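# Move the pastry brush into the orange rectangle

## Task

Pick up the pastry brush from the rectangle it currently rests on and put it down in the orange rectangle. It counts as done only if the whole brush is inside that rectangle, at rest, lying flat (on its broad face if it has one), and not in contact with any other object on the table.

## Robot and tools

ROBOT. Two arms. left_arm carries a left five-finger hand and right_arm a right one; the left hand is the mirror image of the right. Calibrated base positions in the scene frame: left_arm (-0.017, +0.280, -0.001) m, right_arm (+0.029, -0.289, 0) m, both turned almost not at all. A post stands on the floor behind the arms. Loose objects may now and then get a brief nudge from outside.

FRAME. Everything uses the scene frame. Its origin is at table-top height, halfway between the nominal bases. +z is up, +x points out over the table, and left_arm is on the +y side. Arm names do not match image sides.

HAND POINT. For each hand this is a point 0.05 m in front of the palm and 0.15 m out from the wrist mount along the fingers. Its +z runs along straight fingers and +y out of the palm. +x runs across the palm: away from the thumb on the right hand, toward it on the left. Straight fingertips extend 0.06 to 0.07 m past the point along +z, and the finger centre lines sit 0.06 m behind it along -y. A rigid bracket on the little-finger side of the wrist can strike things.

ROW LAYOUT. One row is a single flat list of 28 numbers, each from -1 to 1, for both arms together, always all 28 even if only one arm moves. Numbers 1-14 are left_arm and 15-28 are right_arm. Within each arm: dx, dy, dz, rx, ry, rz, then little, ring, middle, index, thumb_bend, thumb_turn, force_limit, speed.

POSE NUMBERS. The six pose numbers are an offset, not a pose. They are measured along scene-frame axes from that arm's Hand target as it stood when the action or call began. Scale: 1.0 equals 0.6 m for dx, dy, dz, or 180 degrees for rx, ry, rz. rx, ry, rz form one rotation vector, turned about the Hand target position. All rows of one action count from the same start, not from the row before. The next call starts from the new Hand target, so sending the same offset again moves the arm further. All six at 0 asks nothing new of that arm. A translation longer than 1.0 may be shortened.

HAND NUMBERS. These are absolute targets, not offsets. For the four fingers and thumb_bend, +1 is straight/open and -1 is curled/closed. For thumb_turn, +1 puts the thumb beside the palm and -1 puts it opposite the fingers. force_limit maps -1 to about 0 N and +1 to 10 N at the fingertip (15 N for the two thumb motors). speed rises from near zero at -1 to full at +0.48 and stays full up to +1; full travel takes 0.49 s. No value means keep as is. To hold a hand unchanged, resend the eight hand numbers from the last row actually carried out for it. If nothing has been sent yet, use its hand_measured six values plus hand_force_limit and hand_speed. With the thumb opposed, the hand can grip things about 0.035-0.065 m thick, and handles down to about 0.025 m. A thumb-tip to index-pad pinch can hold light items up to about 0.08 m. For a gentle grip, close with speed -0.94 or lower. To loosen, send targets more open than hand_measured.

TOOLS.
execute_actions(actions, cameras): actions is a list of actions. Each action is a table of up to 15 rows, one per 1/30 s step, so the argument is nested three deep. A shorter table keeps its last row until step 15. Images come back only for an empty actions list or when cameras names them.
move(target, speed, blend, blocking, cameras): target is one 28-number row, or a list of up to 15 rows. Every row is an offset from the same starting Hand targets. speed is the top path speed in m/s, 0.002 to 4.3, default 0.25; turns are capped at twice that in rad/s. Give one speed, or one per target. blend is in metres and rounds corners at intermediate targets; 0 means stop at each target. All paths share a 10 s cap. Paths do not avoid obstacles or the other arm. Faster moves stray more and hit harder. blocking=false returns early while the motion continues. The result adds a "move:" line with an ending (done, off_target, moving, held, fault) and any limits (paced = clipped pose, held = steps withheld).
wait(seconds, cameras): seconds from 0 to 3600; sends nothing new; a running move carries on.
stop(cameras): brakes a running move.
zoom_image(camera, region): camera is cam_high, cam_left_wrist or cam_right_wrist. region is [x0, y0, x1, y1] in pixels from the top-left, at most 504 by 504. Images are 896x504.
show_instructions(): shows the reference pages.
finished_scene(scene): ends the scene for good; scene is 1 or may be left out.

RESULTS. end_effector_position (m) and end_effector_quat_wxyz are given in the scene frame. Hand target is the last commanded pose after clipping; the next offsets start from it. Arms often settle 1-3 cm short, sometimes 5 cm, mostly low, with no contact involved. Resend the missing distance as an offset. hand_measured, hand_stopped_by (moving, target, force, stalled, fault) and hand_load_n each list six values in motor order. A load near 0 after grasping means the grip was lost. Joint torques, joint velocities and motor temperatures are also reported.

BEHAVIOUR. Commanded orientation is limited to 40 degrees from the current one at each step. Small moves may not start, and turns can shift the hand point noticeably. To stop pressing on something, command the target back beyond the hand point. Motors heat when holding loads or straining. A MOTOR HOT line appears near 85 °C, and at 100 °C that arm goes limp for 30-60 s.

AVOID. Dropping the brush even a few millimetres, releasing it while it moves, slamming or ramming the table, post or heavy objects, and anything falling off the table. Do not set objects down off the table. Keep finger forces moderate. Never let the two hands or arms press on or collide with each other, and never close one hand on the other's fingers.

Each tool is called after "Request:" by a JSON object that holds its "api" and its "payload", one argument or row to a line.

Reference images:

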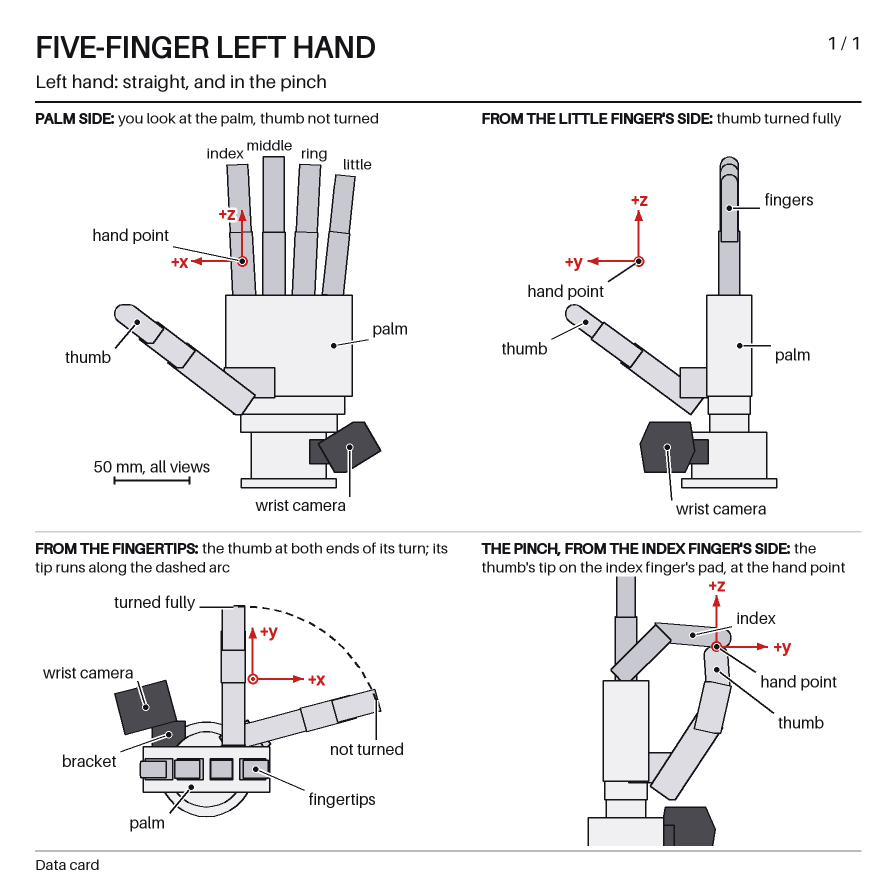

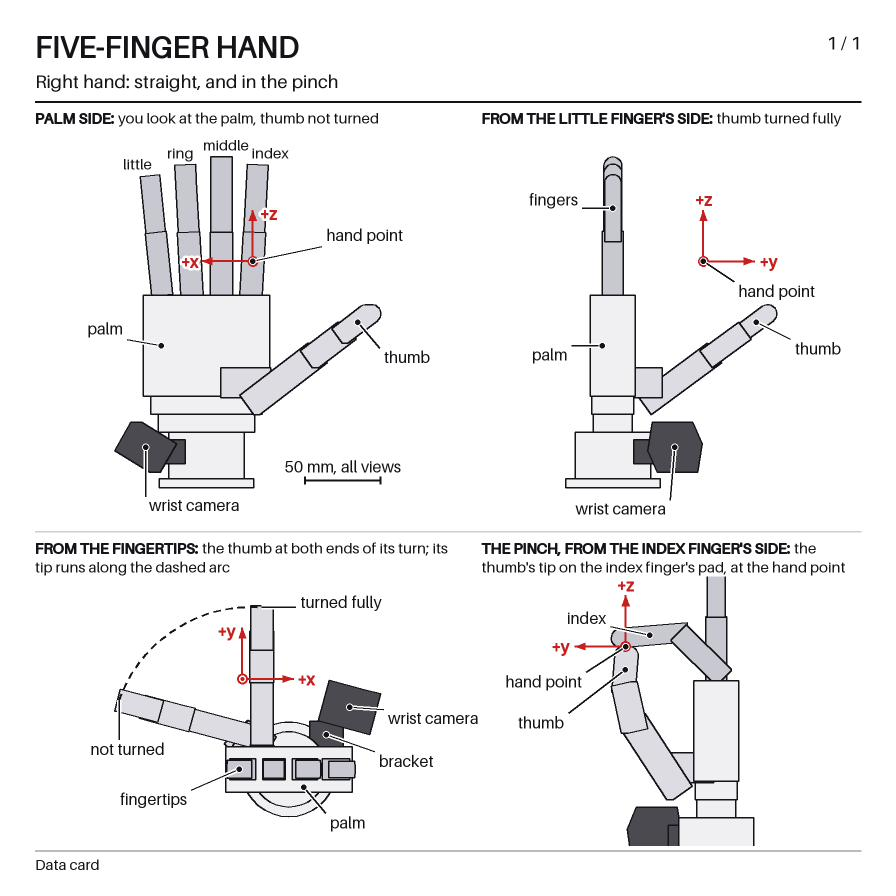

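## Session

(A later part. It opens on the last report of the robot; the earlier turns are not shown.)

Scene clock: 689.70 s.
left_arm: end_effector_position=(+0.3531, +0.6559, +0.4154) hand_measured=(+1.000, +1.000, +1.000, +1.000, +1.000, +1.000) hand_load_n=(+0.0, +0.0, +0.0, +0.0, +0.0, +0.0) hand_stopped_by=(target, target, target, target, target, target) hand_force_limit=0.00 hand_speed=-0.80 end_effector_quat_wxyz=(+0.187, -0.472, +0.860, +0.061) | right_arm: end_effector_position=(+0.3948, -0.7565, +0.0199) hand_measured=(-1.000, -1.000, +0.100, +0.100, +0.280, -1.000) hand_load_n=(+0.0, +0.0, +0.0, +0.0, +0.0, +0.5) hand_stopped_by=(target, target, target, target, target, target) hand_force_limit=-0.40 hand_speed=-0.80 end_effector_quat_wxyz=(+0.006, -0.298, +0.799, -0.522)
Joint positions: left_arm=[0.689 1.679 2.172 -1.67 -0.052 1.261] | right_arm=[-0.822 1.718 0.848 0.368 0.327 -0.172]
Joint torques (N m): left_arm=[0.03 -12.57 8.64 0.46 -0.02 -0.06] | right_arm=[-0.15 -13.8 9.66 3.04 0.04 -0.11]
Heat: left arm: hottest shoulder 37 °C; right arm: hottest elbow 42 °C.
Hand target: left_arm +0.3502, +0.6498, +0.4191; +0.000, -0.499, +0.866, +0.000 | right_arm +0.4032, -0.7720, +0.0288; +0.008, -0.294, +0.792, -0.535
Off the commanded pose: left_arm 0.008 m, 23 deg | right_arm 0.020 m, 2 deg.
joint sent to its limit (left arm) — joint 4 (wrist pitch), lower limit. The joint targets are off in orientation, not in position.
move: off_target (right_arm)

Request:
{"api": "move", "payload": {
  "target": [0,0,0,0,0,0,1,1,1,1,1,1,0,-0.8,-0.009,0.02,-0.012,0,0,0,-1,-1,0.1,0.1,0.28,-1,-0.4,-0.8],
  "cameras": ["cam_right_wrist"],
  "speed": 0.04
}}

Request:
{"api": "zoom_image", "payload": {
  "camera": "cam_right_wrist",
  "region": [390, 60, 750, 400]
}}

Scene clock: 694.10 s.
left_arm: end_effector_position=(+0.3531, +0.6559, +0.4154) hand_measured=(+1.000, +1.000, +1.000, +1.000, +1.000, +1.000) hand_load_n=(+0.0, +0.0, +0.0, +0.0, +0.0, +0.0) hand_stopped_by=(target, target, target, target, target, target) hand_force_limit=0.00 hand_speed=-0.80 end_effector_quat_wxyz=(+0.187, -0.472, +0.860, +0.061) | right_arm: end_effector_position=(+0.3979, -0.7608, +0.0258) hand_measured=(-1.000, -1.000, +0.100, +0.100, +0.280, -1.000) hand_load_n=(+0.0, +0.0, +0.0, +0.0, +0.0, +0.0) hand_stopped_by=(target, target, target, target, target, target) hand_force_limit=-0.40 hand_speed=-0.80 end_effector_quat_wxyz=(+0.009, -0.292, +0.793, -0.534)
Joint positions: left_arm=[0.689 1.679 2.172 -1.67 -0.052 1.261] | right_arm=[-0.822 1.718 0.848 0.398 0.33 -0.172]
Joint torques (N m): left_arm=[0.09 -12.57 8.64 0.46 -0.02 -0.05] | right_arm=[0.56 -14.39 6.6 3.14 0.18 -0.09]
Heat: left arm: hottest shoulder 37 °C; right arm: hottest elbow 41 °C.
Hand target: left_arm +0.3502, +0.6498, +0.4191; +0.000, -0.499, +0.866, +0.000 | right_arm +0.3979, -0.7600, +0.0218; +0.008, -0.294, +0.792, -0.535
Off the commanded pose: left_arm 0.008 m, 23 deg | right_arm 0.004 m, 0 deg.
joint sent to its limit (left arm) — joint 4 (wrist pitch), lower limit. The joint targets are off in orientation, not in position.
move: done

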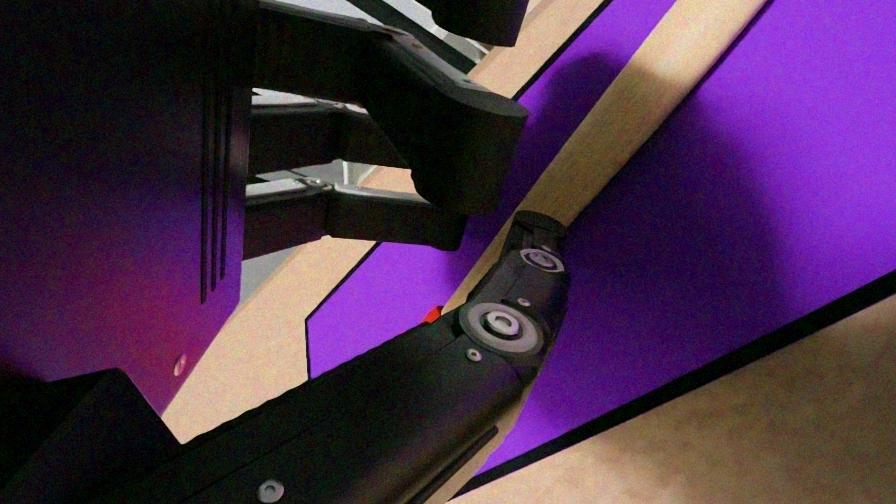

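Scaled by 1.400 from the camera's image (finer frame: 1280x720).

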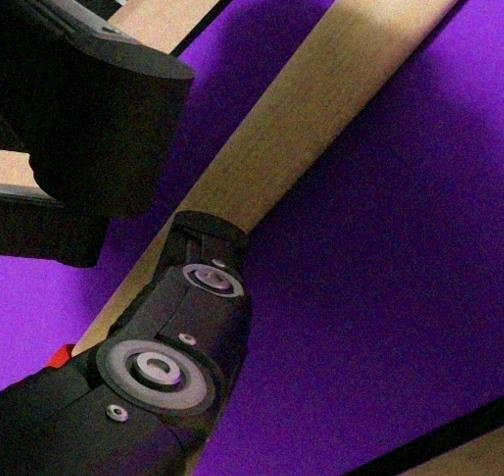

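Request:
{"api": "move", "payload": {
  "target": [0,0,0,0,0,0,1,1,1,1,1,1,0,-0.8,-0.012,0.018,0.004,0,0,0,-1,-1,0.1,0.1,0.28,-1,-0.4,-0.8],
  "cameras": ["cam_right_wrist"],
  "speed": 0.04
}}

Request:
{"api": "zoom_image", "payload": {
  "camera": "cam_right_wrist",
  "region": [390, 60, 750, 400]
}}

Scene clock: 699.37 s.
left_arm: end_effector_position=(+0.3531, +0.6559, +0.4154) hand_measured=(+1.000, +1.000, +1.000, +1.000, +1.000, +1.000) hand_load_n=(+0.0, +0.0, +0.0, +0.0, +0.0, +0.0) hand_stopped_by=(target, target, target, target, target, target) hand_force_limit=0.00 hand_speed=-0.80 end_effector_quat_wxyz=(+0.187, -0.472, +0.860, +0.061) | right_arm: end_effector_position=(+0.3895, -0.7526, +0.0188) hand_measured=(-1.000, -1.000, +0.100, +0.100, +0.280, -1.000) hand_load_n=(+0.0, +0.0, +0.0, +1.0, +0.0, +0.0) hand_stopped_by=(target, target, target, target, target, target) hand_force_limit=-0.40 hand_speed=-0.80 end_effector_quat_wxyz=(+0.006, -0.293, +0.796, -0.530)
Joint positions: left_arm=[0.689 1.679 2.172 -1.67 -0.052 1.261] | right_arm=[-0.822 1.711 0.817 0.412 0.334 -0.172]
Joint torques (N m): left_arm=[0.03 -12.57 8.65 0.46 -0.02 -0.06] | right_arm=[0.91 -16.15 6.08 2.8 0.2 -0.08]
Heat: left arm: hottest shoulder 37 °C; right arm: hottest elbow 41 °C.
Hand target: left_arm +0.3502, +0.6498, +0.4191; +0.000, -0.499, +0.866, +0.000 | right_arm +0.3906, -0.7494, +0.0241; +0.008, -0.294, +0.792, -0.535
Off the commanded pose: left_arm 0.008 m, 23 deg | right_arm 0.006 m, 1 deg.
joint sent to its limit (left arm) — joint 4 (wrist pitch), lower limit. The joint targets are off in orientation, not in position.
move: done

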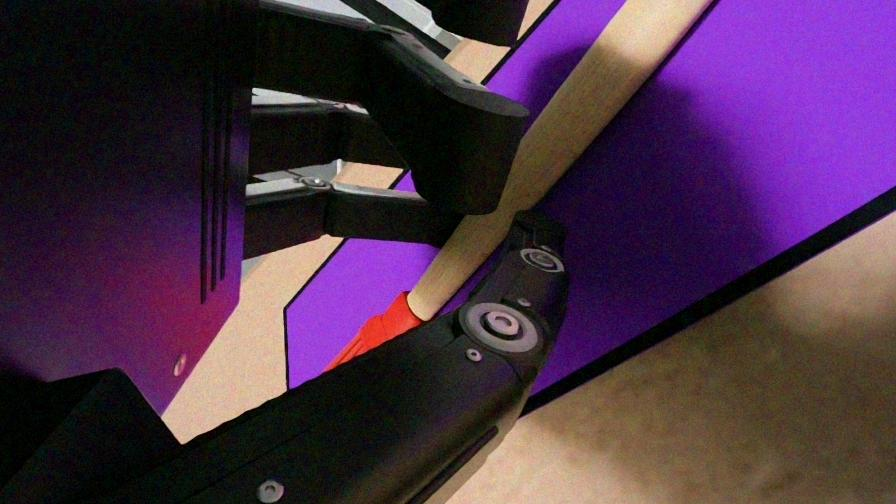

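Scaled by 1.400 from the camera's image (finer frame: 1280x720).

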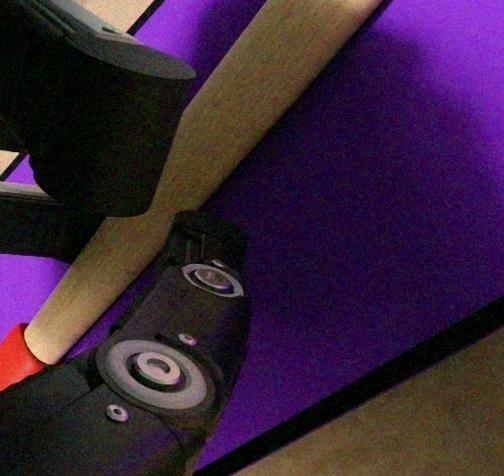

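Request:
{"api": "move", "payload": {
  "target": [0,0,0,0,0,0,1,1,1,1,1,1,0,-0.8,0,0,-0.006,0,0,0,-1,-1,-0.05,-0.05,0.28,-1,-0.4,-0.9],
  "cameras": ["cam_right_wrist"],
  "speed": 0.04
}}

Request:
{"api": "zoom_image", "payload": {
  "camera": "cam_right_wrist",
  "region": [390, 60, 750, 400]
}}

Scene clock: 704.37 s.
left_arm: end_effector_position=(+0.3531, +0.6559, +0.4154) hand_measured=(+1.000, +1.000, +1.000, +1.000, +1.000, +1.000) hand_load_n=(+0.0, +0.0, +0.0, +0.0, +0.0, +0.0) hand_stopped_by=(target, target, target, target, target, target) hand_force_limit=0.00 hand_speed=-0.80 end_effector_quat_wxyz=(+0.187, -0.472, +0.860, +0.061) | right_arm: end_effector_position=(+0.3889, -0.7521, +0.0184) hand_measured=(-1.000, -1.000, -0.050, -0.050, +0.280, -1.000) hand_load_n=(+0.0, +0.0, +0.5, +0.5, +0.0, +0.0) hand_stopped_by=(target, target, target, target, target, target) hand_force_limit=-0.40 hand_speed=-0.90 end_effector_quat_wxyz=(+0.006, -0.293, +0.795, -0.531)
Joint positions: left_arm=[0.689 1.679 2.172 -1.67 -0.052 1.261] | right_arm=[-0.822 1.711 0.813 0.42 0.334 -0.172]
Joint torques (N m): left_arm=[0.03 -12.51 8.65 0.46 -0.02 -0.06] | right_arm=[0.91 -15.33 6.23 2.89 0.17 -0.07]
Heat: left arm: hottest shoulder 37 °C; right arm: hottest elbow 40 °C.
Hand target: left_arm +0.3502, +0.6498, +0.4191; +0.000, -0.499, +0.866, +0.000 | right_arm +0.3906, -0.7493, +0.0204; +0.008, -0.294, +0.792, -0.535
Off the commanded pose: left_arm 0.008 m, 23 deg | right_arm 0.004 m, 1 deg.
joint sent to its limit (left arm) — joint 4 (wrist pitch), lower limit. The joint targets are off in orientation, not in position.
move: done

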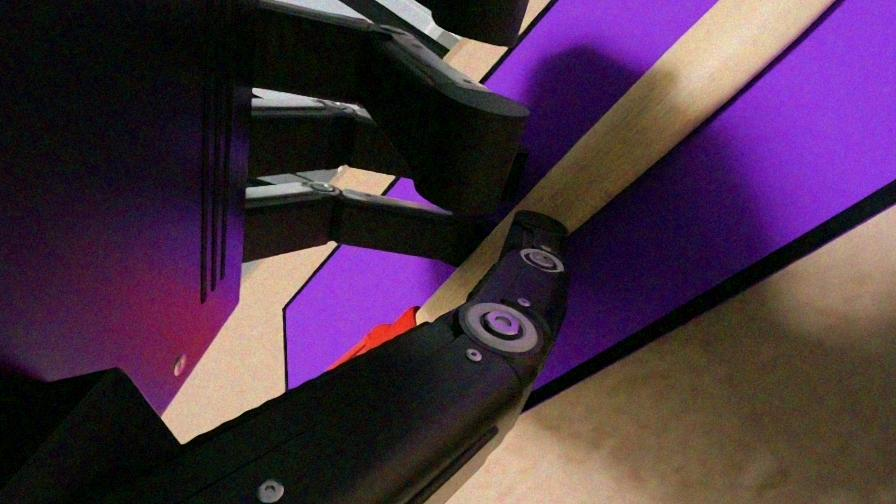

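Scaled by 1.400 from the camera's image (finer frame: 1280x720).

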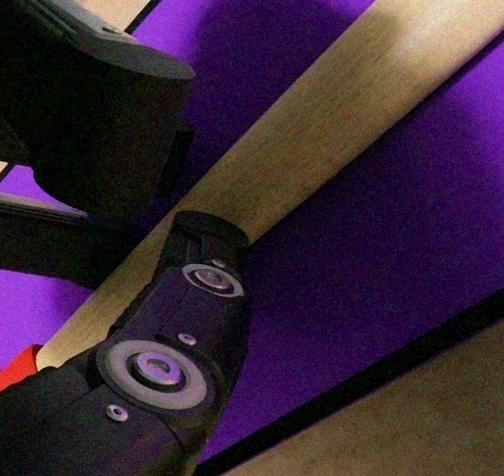

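Request:
{"api": "zoom_image", "payload": {
  "camera": "cam_right_wrist",
  "region": [440, 170, 600, 330]
}}

Request:
{"api": "zoom_image", "payload": {
  "camera": "cam_high",
  "region": [340, 90, 420, 160]
}}

Scaled by 3.150 from the camera's image (finer frame: 1280x720).

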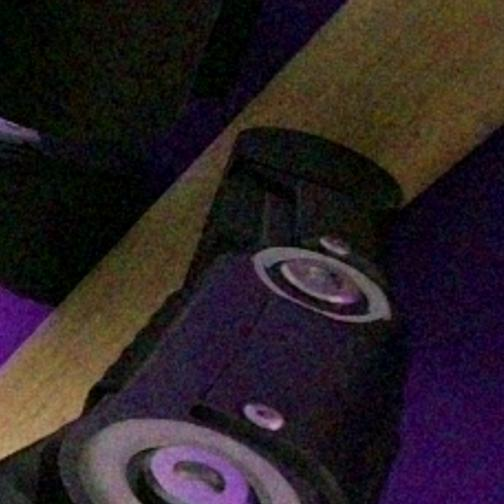

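This scene's latest camera images include none from cam_high. They are from: cam_right_wrist. cam_high's image comes with the result of a call that names it in "cameras".

Request:
{"api": "move", "payload": {
  "target": [0,0,0,0,0,0,1,1,1,1,1,1,0,-0.8,0,0,0,0,0,0,-1,-1,-0.2,-0.2,0.28,-1,-0.4,-0.95],
  "cameras": ["cam_right_wrist","cam_high"],
  "speed": 0.04
}}

Request:
{"api": "zoom_image", "payload": {
  "camera": "cam_right_wrist",
  "region": [390, 60, 750, 400]
}}

Request:
{"api": "zoom_image", "payload": {
  "camera": "cam_high",
  "region": [330, 80, 430, 160]
}}

Scene clock: 735.27 s.
left_arm: end_effector_position=(+0.3531, +0.6559, +0.4154) hand_measured=(+1.000, +1.000, +1.000, +1.000, +1.000, +1.000) hand_load_n=(+0.0, +0.0, +0.0, +0.0, +0.0, +0.0) hand_stopped_by=(target, target, target, target, target, target) hand_force_limit=0.00 hand_speed=-0.80 end_effector_quat_wxyz=(+0.187, -0.472, +0.860, +0.061) | right_arm: end_effector_position=(+0.3890, -0.7523, +0.0187) hand_measured=(-1.000, -1.000, -0.144, -0.106, +0.280, -1.000) hand_load_n=(+0.0, +0.0, +2.5, +1.5, +2.5, +0.0) hand_stopped_by=(target, target, force, force, target, target) hand_force_limit=-0.40 hand_speed=-0.95 end_effector_quat_wxyz=(+0.006, -0.292, +0.795, -0.532)
Joint positions: left_arm=[0.689 1.679 2.172 -1.67 -0.052 1.261] | right_arm=[-0.822 1.711 0.813 0.421 0.335 -0.172]
Joint torques (N m): left_arm=[0.03 -12.57 8.65 0.46 -0.02 -0.06] | right_arm=[0.97 -15.33 6.23 2.85 0.15 -0.08]
Heat: left arm: hottest shoulder 37 °C; right arm: hottest elbow 39 °C.
Hand target: left_arm +0.3502, +0.6498, +0.4191; +0.000, -0.499, +0.866, +0.000 | right_arm +0.3906, -0.7493, +0.0205; +0.008, -0.294, +0.792, -0.535
Off the commanded pose: left_arm 0.008 m, 23 deg | right_arm 0.004 m, 1 deg.
joint sent to its limit (left arm) — joint 4 (wrist pitch), lower limit. The joint targets are off in orientation, not in position.
move: done
Images, in order (width x height): cam_high 896x504, cam_right_wrist 896x504.

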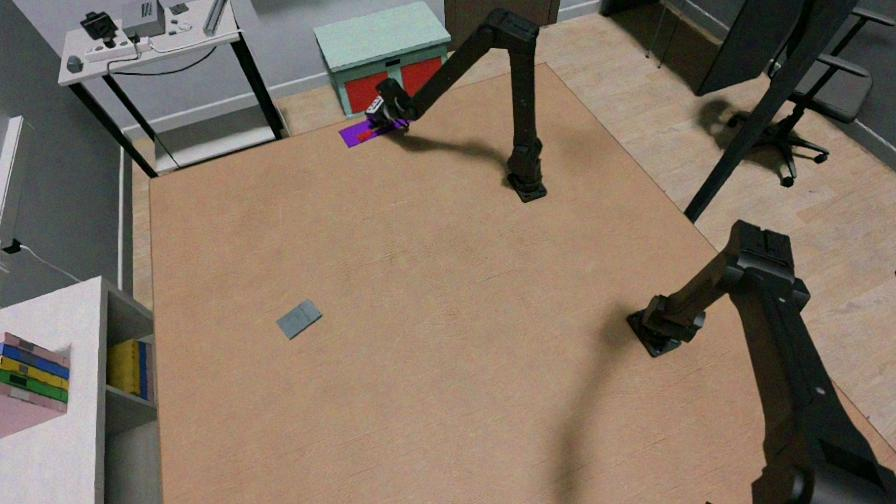

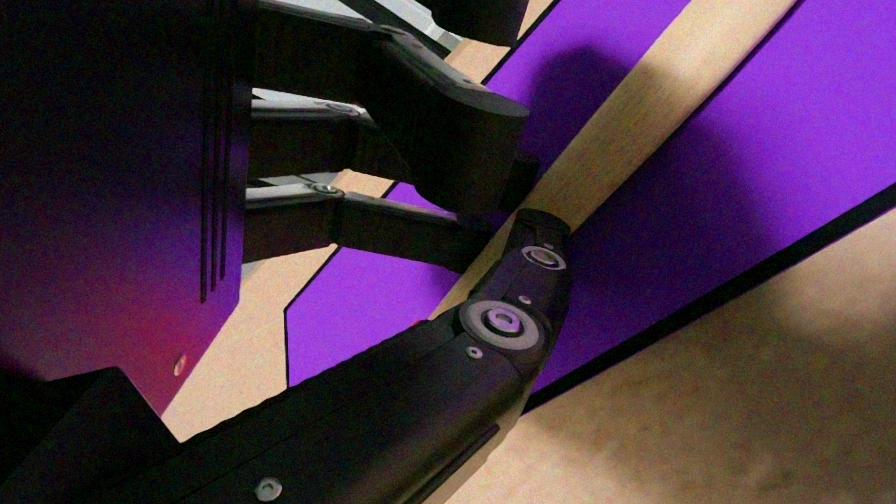

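Scaled by 1.400 from the camera's image (finer frame: 1280x720).

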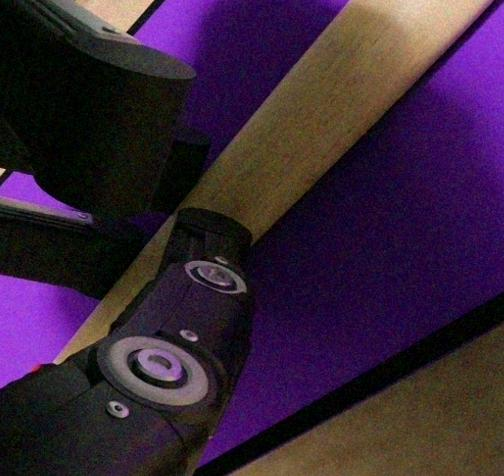

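Scaled by 5.040 from the camera's image (finer frame: 1280x720).

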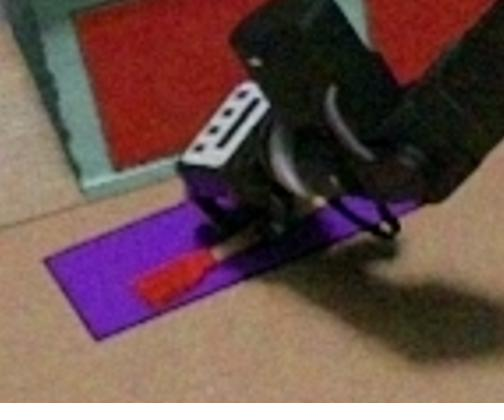

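Request:
{"api": "move", "payload": {
  "target": [0,0,0,0,0,0,1,1,1,1,1,1,0,-0.8,0,0,0.06,0,0,0,-1,-1,-0.2,-0.2,0.28,-1,-0.4,-0.95],
  "cameras": ["cam_right_wrist","cam_high"],
  "speed": 0.04
}}

Request:
{"api": "zoom_image", "payload": {
  "camera": "cam_high",
  "region": [330, 80, 430, 160]
}}

Scene clock: 740.13 s.
left_arm: end_effector_position=(+0.3531, +0.6559, +0.4154) hand_measured=(+1.000, +1.000, +1.000, +1.000, +1.000, +1.000) hand_load_n=(+0.0, +0.0, +0.0, +0.0, +0.0, +0.5) hand_stopped_by=(target, target, target, target, target, target) hand_force_limit=0.00 hand_speed=-0.80 end_effector_quat_wxyz=(+0.187, -0.472, +0.860, +0.061) | right_arm: end_effector_position=(+0.3827, -0.7454, +0.0396) hand_measured=(-1.000, -1.000, -0.144, -0.106, +0.280, -1.000) hand_load_n=(+0.0, +0.0, +0.0, +0.0, +0.0, +0.0) hand_stopped_by=(target, target, force, force, target, target) hand_force_limit=-0.40 hand_speed=-0.95 end_effector_quat_wxyz=(+0.003, -0.296, +0.799, -0.524)
Joint positions: left_arm=[0.689 1.679 2.172 -1.67 -0.052 1.261] | right_arm=[-0.822 1.64 0.813 0.33 0.335 -0.172]
Joint torques (N m): left_arm=[0.09 -12.57 8.65 0.46 -0.02 -0.06] | right_arm=[0.91 -15.97 8.61 2.28 0.16 -0.08]
Heat: left arm: hottest shoulder 37 °C; right arm: hottest elbow 38 °C.
Hand target: left_arm +0.3502, +0.6498, +0.4191; +0.000, -0.499, +0.866, +0.000 | right_arm +0.3906, -0.7494, +0.0566; +0.008, -0.294, +0.792, -0.536
Off the commanded pose: left_arm 0.008 m, 23 deg | right_arm 0.019 m, 2 deg.
joint sent to its limit (left arm) — joint 4 (wrist pitch), lower limit. The joint targets are off in orientation, not in position.
move: off_target (right_arm)
Images, in order (width x height): cam_high 896x504, cam_right_wrist 896x504.

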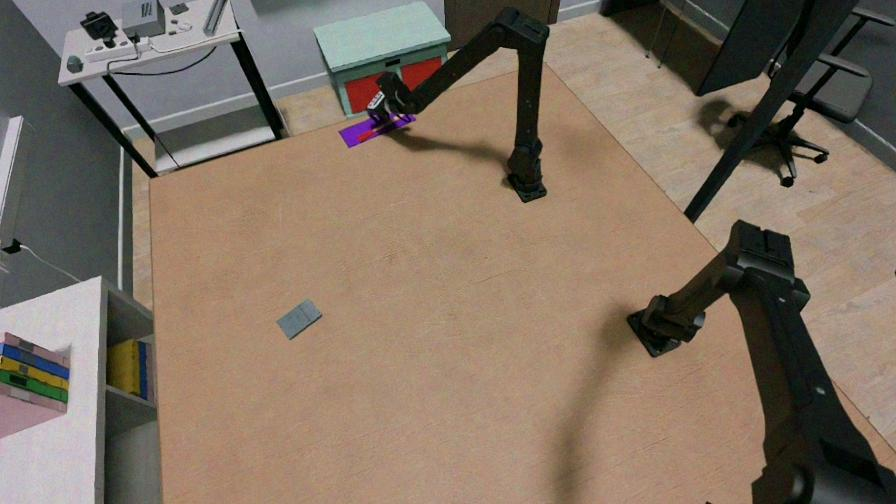

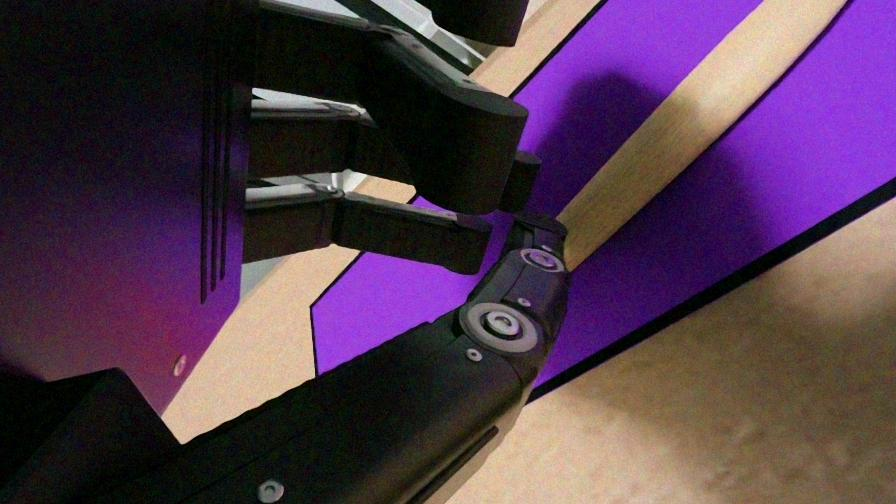

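Scaled by 5.040 from the camera's image (finer frame: 1280x720).

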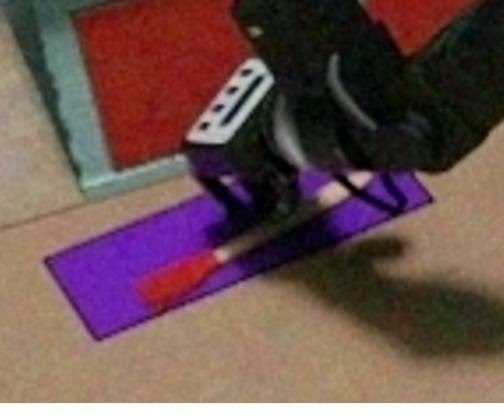

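Request:
{"api": "move", "payload": {
  "target": [
    [0,0,0,0,0,0,1,1,1,1,1,1,0,-0.8,0,0.02,0.03,0,0,0,-1,-1,0.3,0.3,0.28,-1,-0.4,-0.3],
    [0,0,0,0,0,0,1,1,1,1,1,1,0,-0.8,0,0.06,0.04,0,0,-0.045,-1,-1,0.3,0.3,0.28,-1,-0.4,-0.3]
  ],
  "cameras": ["cam_right_wrist","cam_high"],
  "speed": 0.06
}}

Request:
{"api": "zoom_image", "payload": {
  "camera": "cam_high",
  "region": [330, 80, 430, 160]
}}

Scene clock: 763.23 s.
left_arm: end_effector_position=(+0.3531, +0.6559, +0.4154) hand_measured=(+1.000, +1.000, +1.000, +1.000, +1.000, +1.000) hand_load_n=(+0.0, +0.0, +0.0, +0.0, +0.0, +0.0) hand_stopped_by=(target, target, target, target, target, target) hand_force_limit=0.00 hand_speed=-0.80 end_effector_quat_wxyz=(+0.187, -0.472, +0.860, +0.061) | right_arm: end_effector_position=(+0.3868, -0.7152, +0.0700) hand_measured=(-1.000, -1.000, +0.300, +0.300, +0.280, -1.000) hand_load_n=(+0.0, +0.0, -0.5, +0.0, +0.0, +0.0) hand_stopped_by=(target, target, target, target, target, target) hand_force_limit=-0.40 hand_speed=-0.30 end_effector_quat_wxyz=(-0.037, -0.243, +0.813, -0.528)
Joint positions: left_arm=[0.689 1.679 2.172 -1.67 -0.052 1.261] | right_arm=[-0.72 1.551 0.813 0.198 0.549 -0.057]
Joint torques (N m): left_arm=[0.09 -12.57 8.64 0.47 -0.02 -0.05] | right_arm=[0.97 -15.09 7.92 2.15 0.3 0.01]
Heat: left arm: hottest shoulder 37 °C; right arm: hottest elbow 39 °C.
Hand target: left_arm +0.3502, +0.6498, +0.4191; +0.000, -0.499, +0.866, +0.000 | right_arm +0.3907, -0.7133, +0.0805; -0.030, -0.237, +0.811, -0.535
Off the commanded pose: left_arm 0.008 m, 23 deg | right_arm 0.011 m, 1 deg.
joint sent to its limit (left arm) — joint 4 (wrist pitch), lower limit. The joint targets are off in orientation, not in position.
move: off_target (right_arm)
Images, in order (width x height): cam_high 896x504, cam_right_wrist 896x504.

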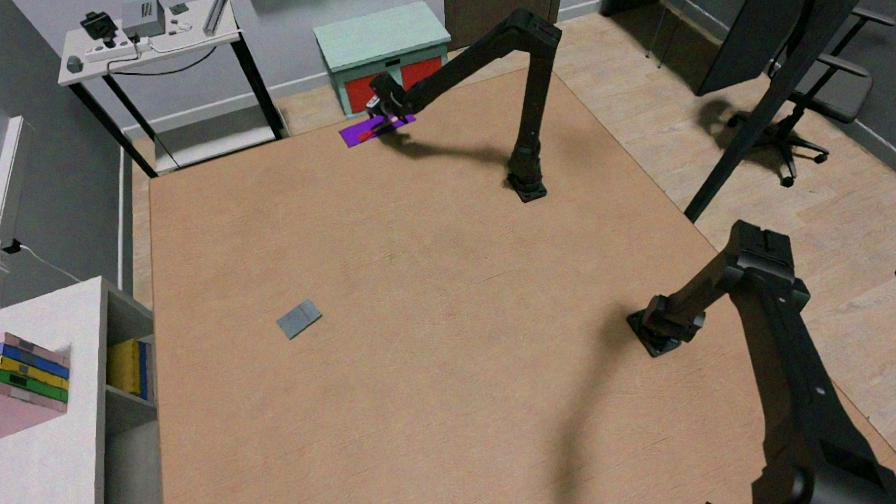

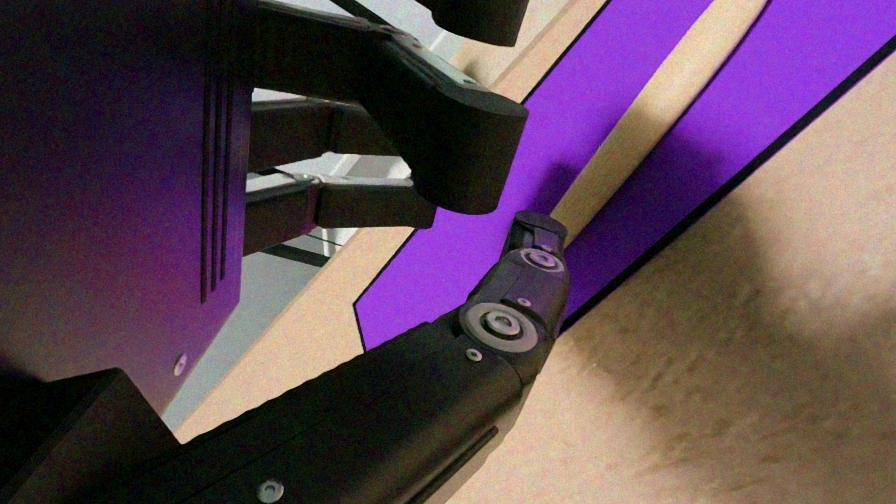

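Scaled by 5.040 from the camera's image (finer frame: 1280x720).

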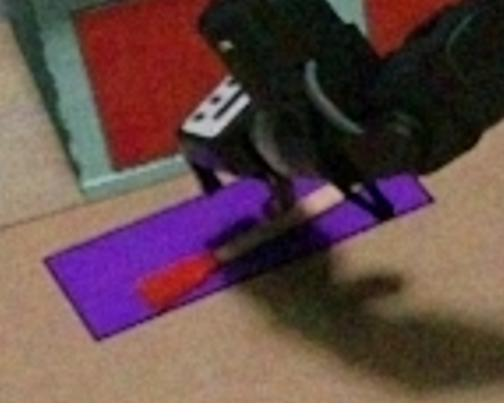

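Request:
{"api": "move", "payload": {
  "target": [0,0,0,0,0,0,1,1,1,1,1,1,0,-0.8,-0.0143,-0.0468,-0.05,0,0,0,-1,-1,0.3,0.3,0.28,-1,-0.4,-0.3],
  "cameras": [],
  "speed": 0.06
}}

Scene clock: 789.03 s.
left_arm: end_effector_position=(+0.3531, +0.6559, +0.4154) hand_measured=(+1.000, +1.000, +1.000, +1.000, +1.000, +1.000) hand_load_n=(+0.0, -0.5, +0.0, +0.0, +0.0, +0.0) hand_stopped_by=(target, target, target, target, target, target) hand_force_limit=0.00 hand_speed=-0.80 end_effector_quat_wxyz=(+0.187, -0.472, +0.860, +0.061) | right_arm: end_effector_position=(+0.3811, -0.7349, +0.0492) hand_measured=(-1.000, -1.000, +0.300, +0.300, +0.280, -1.000) hand_load_n=(+0.0, +0.0, +0.0, +0.0, +0.0, +0.0) hand_stopped_by=(target, target, target, target, target, target) hand_force_limit=-0.40 hand_speed=-0.30 end_effector_quat_wxyz=(-0.030, -0.238, +0.814, -0.529)
Joint positions: left_arm=[0.689 1.679 2.172 -1.67 -0.052 1.261] | right_arm=[-0.767 1.615 0.813 0.28 0.501 -0.071]
Joint torques (N m): left_arm=[0.09 -12.57 8.65 0.46 -0.02 -0.06] | right_arm=[-0.15 -13.1 8.02 3.04 0.09 -0.15]
Heat: left arm: hottest shoulder 37 °C; right arm: hottest elbow 39 °C.
Hand target: left_arm +0.3502, +0.6498, +0.4191; +0.000, -0.499, +0.866, +0.000 | right_arm +0.3821, -0.7414, +0.0505; -0.030, -0.237, +0.811, -0.535
Off the commanded pose: left_arm 0.008 m, 23 deg | right_arm 0.007 m, 1 deg.
joint sent to its limit (left arm) — joint 4 (wrist pitch), lower limit. The joint targets are off in orientation, not in position.
move: done

Request:
{"api": "move", "payload": {
  "target": [0,0,0,0,0,0,1,1,1,1,1,1,0,-0.8,-0.005,-0.016,-0.022,0,0,0,-1,-1,0.3,0.3,0.28,-1,-0.4,-0.3],
  "cameras": ["cam_right_wrist"],
  "speed": 0.05
}}

Scene clock: 792.37 s.
left_arm: end_effector_position=(+0.3531, +0.6559, +0.4154) hand_measured=(+1.000, +1.000, +1.000, +1.000, +1.000, +1.000) hand_load_n=(+0.0, +0.0, +0.0, +0.0, +0.0, +0.0) hand_stopped_by=(target, target, target, target, target, target) hand_force_limit=0.00 hand_speed=-0.80 end_effector_quat_wxyz=(+0.187, -0.472, +0.860, +0.061) | right_arm: end_effector_position=(+0.3773, -0.7435, +0.0348) hand_measured=(-1.000, -1.000, +0.300, +0.300, +0.280, -1.000) hand_load_n=(+0.0, +0.0, +0.0, +0.0, +0.0, +0.0) hand_stopped_by=(target, target, target, target, target, target) hand_force_limit=-0.40 hand_speed=-0.30 end_effector_quat_wxyz=(-0.030, -0.239, +0.814, -0.528)
Joint positions: left_arm=[0.689 1.679 2.172 -1.67 -0.052 1.261] | right_arm=[-0.787 1.655 0.813 0.322 0.484 -0.082]
Joint torques (N m): left_arm=[0.03 -12.57 8.65 0.46 -0.02 -0.06] | right_arm=[-0.15 -13.45 8.01 3.08 0.08 -0.15]
Heat: left arm: hottest shoulder 37 °C; right arm: hottest elbow 39 °C.
Hand target: left_arm +0.3502, +0.6498, +0.4191; +0.000, -0.499, +0.866, +0.000 | right_arm +0.3790, -0.7511, +0.0374; -0.030, -0.237, +0.811, -0.535
Off the commanded pose: left_arm 0.008 m, 23 deg | right_arm 0.008 m, 1 deg.
joint sent to its limit (left arm) — joint 4 (wrist pitch), lower limit. The joint targets are off in orientation, not in position.
move: done

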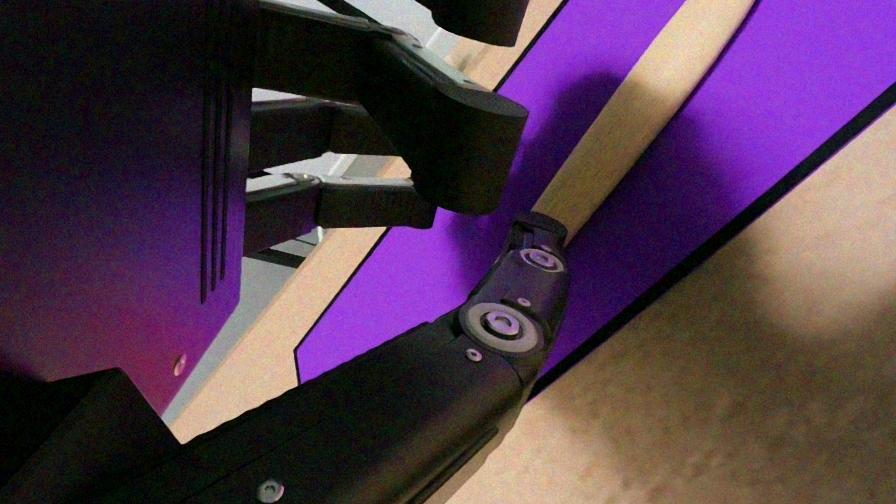

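Request:
{"api": "move", "payload": {
  "target": [0,0,0,0,0,0,1,1,1,1,1,1,0,-0.8,0,0,-0.02,0,0,0,-1,-1,0.3,0.3,0.28,-1,-0.4,-0.3],
  "cameras": ["cam_right_wrist"],
  "speed": 0.04
}}

Request:
{"api": "zoom_image", "payload": {
  "camera": "cam_right_wrist",
  "region": [390, 60, 750, 400]
}}

Scene clock: 796.83 s.
left_arm: end_effector_position=(+0.3531, +0.6559, +0.4154) hand_measured=(+1.000, +1.000, +1.000, +1.000, +1.000, +1.000) hand_load_n=(+0.0, +0.0, +0.0, +0.0, +0.0, +0.0) hand_stopped_by=(target, target, target, target, target, target) hand_force_limit=0.00 hand_speed=-0.80 end_effector_quat_wxyz=(+0.187, -0.472, +0.860, +0.061) | right_arm: end_effector_position=(+0.3799, -0.7462, +0.0265) hand_measured=(-1.000, -1.000, +0.300, +0.300, +0.280, -1.000) hand_load_n=(+0.0, +0.0, +0.0, +0.0, +0.0, +0.0) hand_stopped_by=(target, target, target, target, target, target) hand_force_limit=-0.40 hand_speed=-0.30 end_effector_quat_wxyz=(-0.028, -0.237, +0.813, -0.531)
Joint positions: left_arm=[0.689 1.679 2.172 -1.67 -0.052 1.261] | right_arm=[-0.787 1.683 0.813 0.358 0.483 -0.082]
Joint torques (N m): left_arm=[0.09 -12.57 8.65 0.46 -0.02 -0.05] | right_arm=[-0.15 -13.63 7.24 3.15 0.09 -0.13]
Heat: left arm: hottest shoulder 37 °C; right arm: hottest elbow 39 °C.
Hand target: left_arm +0.3502, +0.6498, +0.4191; +0.000, -0.499, +0.866, +0.000 | right_arm +0.3790, -0.7511, +0.0253; -0.030, -0.237, +0.811, -0.535
Off the commanded pose: left_arm 0.008 m, 23 deg | right_arm 0.005 m, 1 deg.
joint sent to its limit (left arm) — joint 4 (wrist pitch), lower limit. The joint targets are off in orientation, not in position.
move: done

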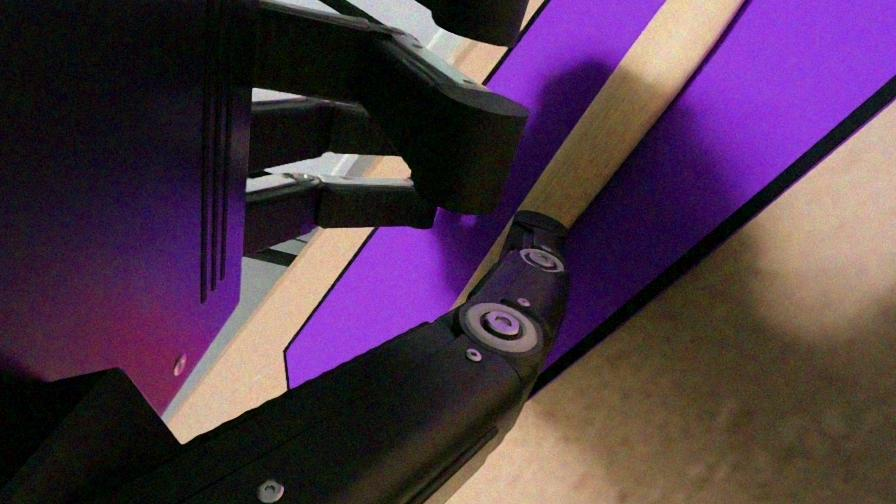

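Scaled by 1.400 from the camera's image (finer frame: 1280x720).

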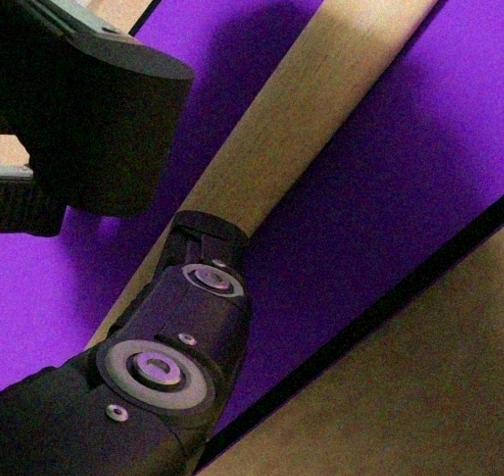

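Request:
{"api": "move", "payload": {
  "target": [0,0,0,0,0,0,1,1,1,1,1,1,0,-0.8,-0.003,0.011,-0.012,0,0,0,-1,-1,0.3,0.3,0.28,-1,-0.4,-0.3],
  "cameras": ["cam_right_wrist"],
  "speed": 0.04
}}

Request:
{"api": "zoom_image", "payload": {
  "camera": "cam_right_wrist",
  "region": [390, 60, 750, 400]
}}

Scene clock: 801.23 s.
left_arm: end_effector_position=(+0.3531, +0.6559, +0.4154) hand_measured=(+1.000, +1.000, +1.000, +1.000, +1.000, +1.000) hand_load_n=(+0.0, +0.0, +0.0, +0.0, +0.0, +0.0) hand_stopped_by=(target, target, target, target, target, target) hand_force_limit=0.00 hand_speed=-0.80 end_effector_quat_wxyz=(+0.187, -0.472, +0.860, +0.061) | right_arm: end_effector_position=(+0.3770, -0.7436, +0.0219) hand_measured=(-1.000, -1.000, +0.300, +0.300, +0.280, -1.000) hand_load_n=(+0.0, +0.0, +0.0, +0.0, +0.0, +0.0) hand_stopped_by=(target, target, target, target, target, target) hand_force_limit=-0.40 hand_speed=-0.30 end_effector_quat_wxyz=(-0.028, -0.236, +0.812, -0.533)
Joint positions: left_arm=[0.689 1.679 2.172 -1.67 -0.052 1.261] | right_arm=[-0.787 1.687 0.796 0.383 0.485 -0.082]
Joint torques (N m): left_arm=[0.03 -12.57 8.64 0.47 -0.02 -0.06] | right_arm=[0.44 -13.39 6.68 3.03 0.25 -0.1]
Heat: left arm: hottest shoulder 37 °C; right arm: hottest elbow 39 °C.
Hand target: left_arm +0.3502, +0.6498, +0.4191; +0.000, -0.499, +0.866, +0.000 | right_arm +0.3771, -0.7444, +0.0181; -0.030, -0.237, +0.811, -0.535
Off the commanded pose: left_arm 0.008 m, 23 deg | right_arm 0.004 m, 0 deg.
joint sent to its limit (left arm) — joint 4 (wrist pitch), lower limit. The joint targets are off in orientation, not in position.
move: done

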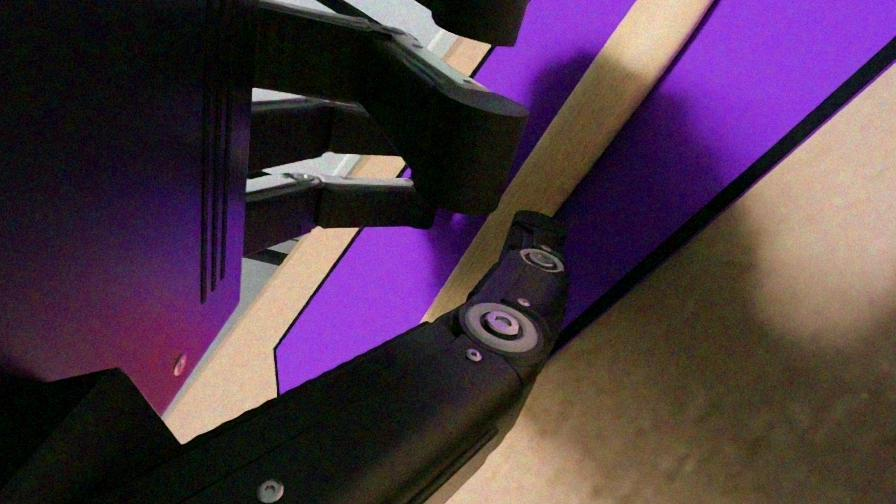

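Scaled by 1.400 from the camera's image (finer frame: 1280x720).

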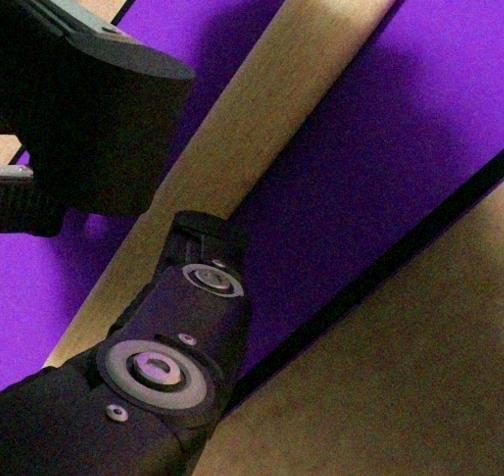

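Request:
{"api": "move", "payload": {
  "target": [
    [0,0,0,0,0,0,1,1,1,1,1,1,0,-0.8,0,0,0,0,0,0,-1,-1,0.12,0.12,0.28,-1,-0.4,-0.8],
    [0,0,0,0,0,0,1,1,1,1,1,1,0,-0.8,-0.002,0.003,-0.014,0,0,0,-1,-1,0.12,0.12,0.28,-1,-0.4,-0.8]
  ],
  "cameras": ["cam_right_wrist"],
  "speed": 0.04
}}

Request:
{"api": "zoom_image", "payload": {
  "camera": "cam_right_wrist",
  "region": [390, 60, 750, 400]
}}

Scene clock: 806.50 s.
left_arm: end_effector_position=(+0.3531, +0.6559, +0.4154) hand_measured=(+1.000, +1.000, +1.000, +1.000, +1.000, +1.000) hand_load_n=(+0.0, +0.0, +0.0, +0.0, +0.0, +0.0) hand_stopped_by=(target, target, target, target, target, target) hand_force_limit=0.00 hand_speed=-0.80 end_effector_quat_wxyz=(+0.187, -0.472, +0.860, +0.061) | right_arm: end_effector_position=(+0.3771, -0.7443, +0.0184) hand_measured=(-1.000, -1.000, +0.120, +0.120, +0.280, -1.000) hand_load_n=(+0.0, +0.0, -0.5, +0.0, +0.0, +0.0) hand_stopped_by=(target, target, target, target, target, target) hand_force_limit=-0.40 hand_speed=-0.80 end_effector_quat_wxyz=(-0.027, -0.233, +0.810, -0.537)
Joint positions: left_arm=[0.689 1.679 2.172 -1.67 -0.052 1.261] | right_arm=[-0.787 1.699 0.789 0.412 0.487 -0.082]
Joint torques (N m): left_arm=[0.03 -12.57 8.64 0.46 -0.02 -0.05] | right_arm=[0.5 -12.98 6.28 2.99 0.2 -0.1]
Heat: left arm: hottest shoulder 37 °C; right arm: hottest elbow 39 °C.
Hand target: left_arm +0.3502, +0.6498, +0.4191; +0.000, -0.499, +0.866, +0.000 | right_arm +0.3759, -0.7426, +0.0097; -0.030, -0.237, +0.811, -0.535
Off the commanded pose: left_arm 0.008 m, 23 deg | right_arm 0.009 m, 1 deg.
joint sent to its limit (left arm) — joint 4 (wrist pitch), lower limit. The joint targets are off in orientation, not in position.
move: done

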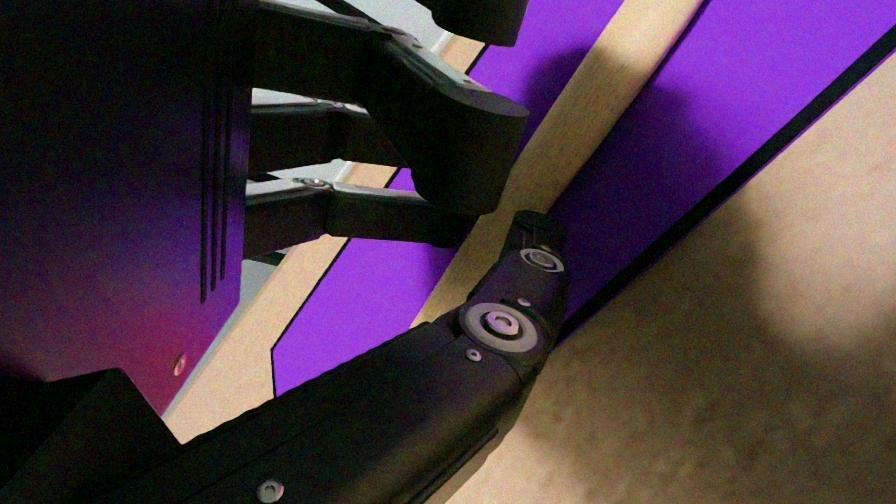

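Scaled by 1.400 from the camera's image (finer frame: 1280x720).

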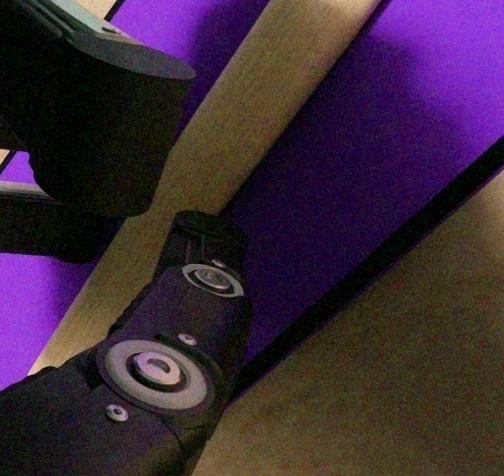

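Request:
{"api": "move", "payload": {
  "target": [0,0,0,0,0,0,1,1,1,1,1,1,0,-0.8,0,0,0,0,0,0,-1,-1,-0.02,-0.02,0.28,-1,-0.4,-0.9],
  "cameras": ["cam_right_wrist"],
  "speed": 0.04
}}

Request:
{"api": "zoom_image", "payload": {
  "camera": "cam_right_wrist",
  "region": [390, 60, 750, 400]
}}

Scene clock: 812.63 s.
left_arm: end_effector_position=(+0.3531, +0.6559, +0.4154) hand_measured=(+1.000, +1.000, +1.000, +1.000, +1.000, +1.000) hand_load_n=(+0.0, +0.0, +0.0, +0.0, +0.0, +0.0) hand_stopped_by=(target, target, target, target, target, target) hand_force_limit=0.00 hand_speed=-0.80 end_effector_quat_wxyz=(+0.187, -0.472, +0.860, +0.061) | right_arm: end_effector_position=(+0.3772, -0.7444, +0.0182) hand_measured=(-1.000, -1.000, -0.020, -0.020, +0.280, -1.000) hand_load_n=(+0.5, +0.0, +0.0, +0.0, +0.0, +0.5) hand_stopped_by=(target, target, target, target, target, target) hand_force_limit=-0.40 hand_speed=-0.90 end_effector_quat_wxyz=(-0.027, -0.233, +0.810, -0.537)
Joint positions: left_arm=[0.689 1.679 2.172 -1.67 -0.052 1.261] | right_arm=[-0.787 1.699 0.789 0.413 0.487 -0.082]
Joint torques (N m): left_arm=[0.09 -12.57 8.65 0.44 -0.02 -0.05] | right_arm=[0.5 -13.1 6.27 2.91 0.2 -0.1]
Heat: left arm: hottest shoulder 37 °C; right arm: hottest elbow 39 °C.
Hand target: left_arm +0.3502, +0.6498, +0.4191; +0.000, -0.499, +0.866, +0.000 | right_arm +0.3759, -0.7426, +0.0096; -0.030, -0.237, +0.811, -0.535
Off the commanded pose: left_arm 0.008 m, 23 deg | right_arm 0.009 m, 1 deg.
joint sent to its limit (left arm) — joint 4 (wrist pitch), lower limit. The joint targets are off in orientation, not in position.
move: done

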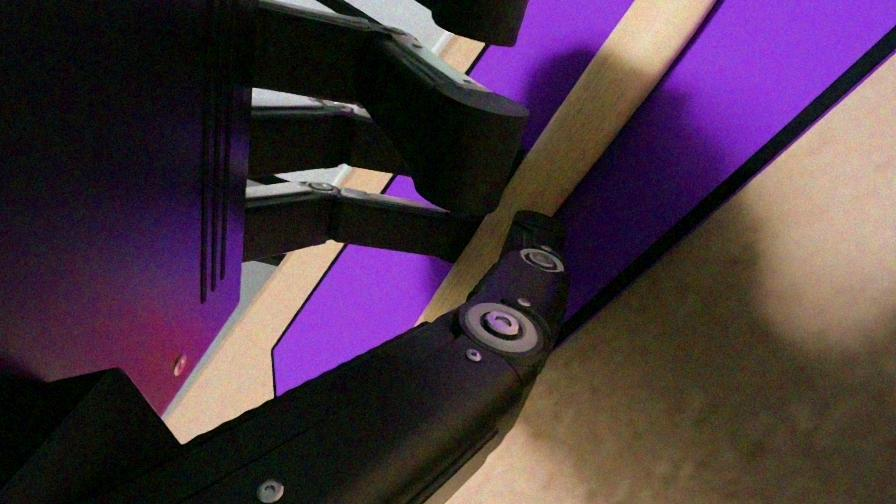

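Scaled by 1.400 from the camera's image (finer frame: 1280x720).

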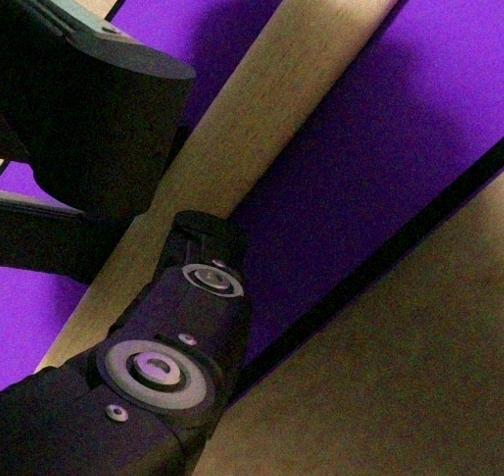

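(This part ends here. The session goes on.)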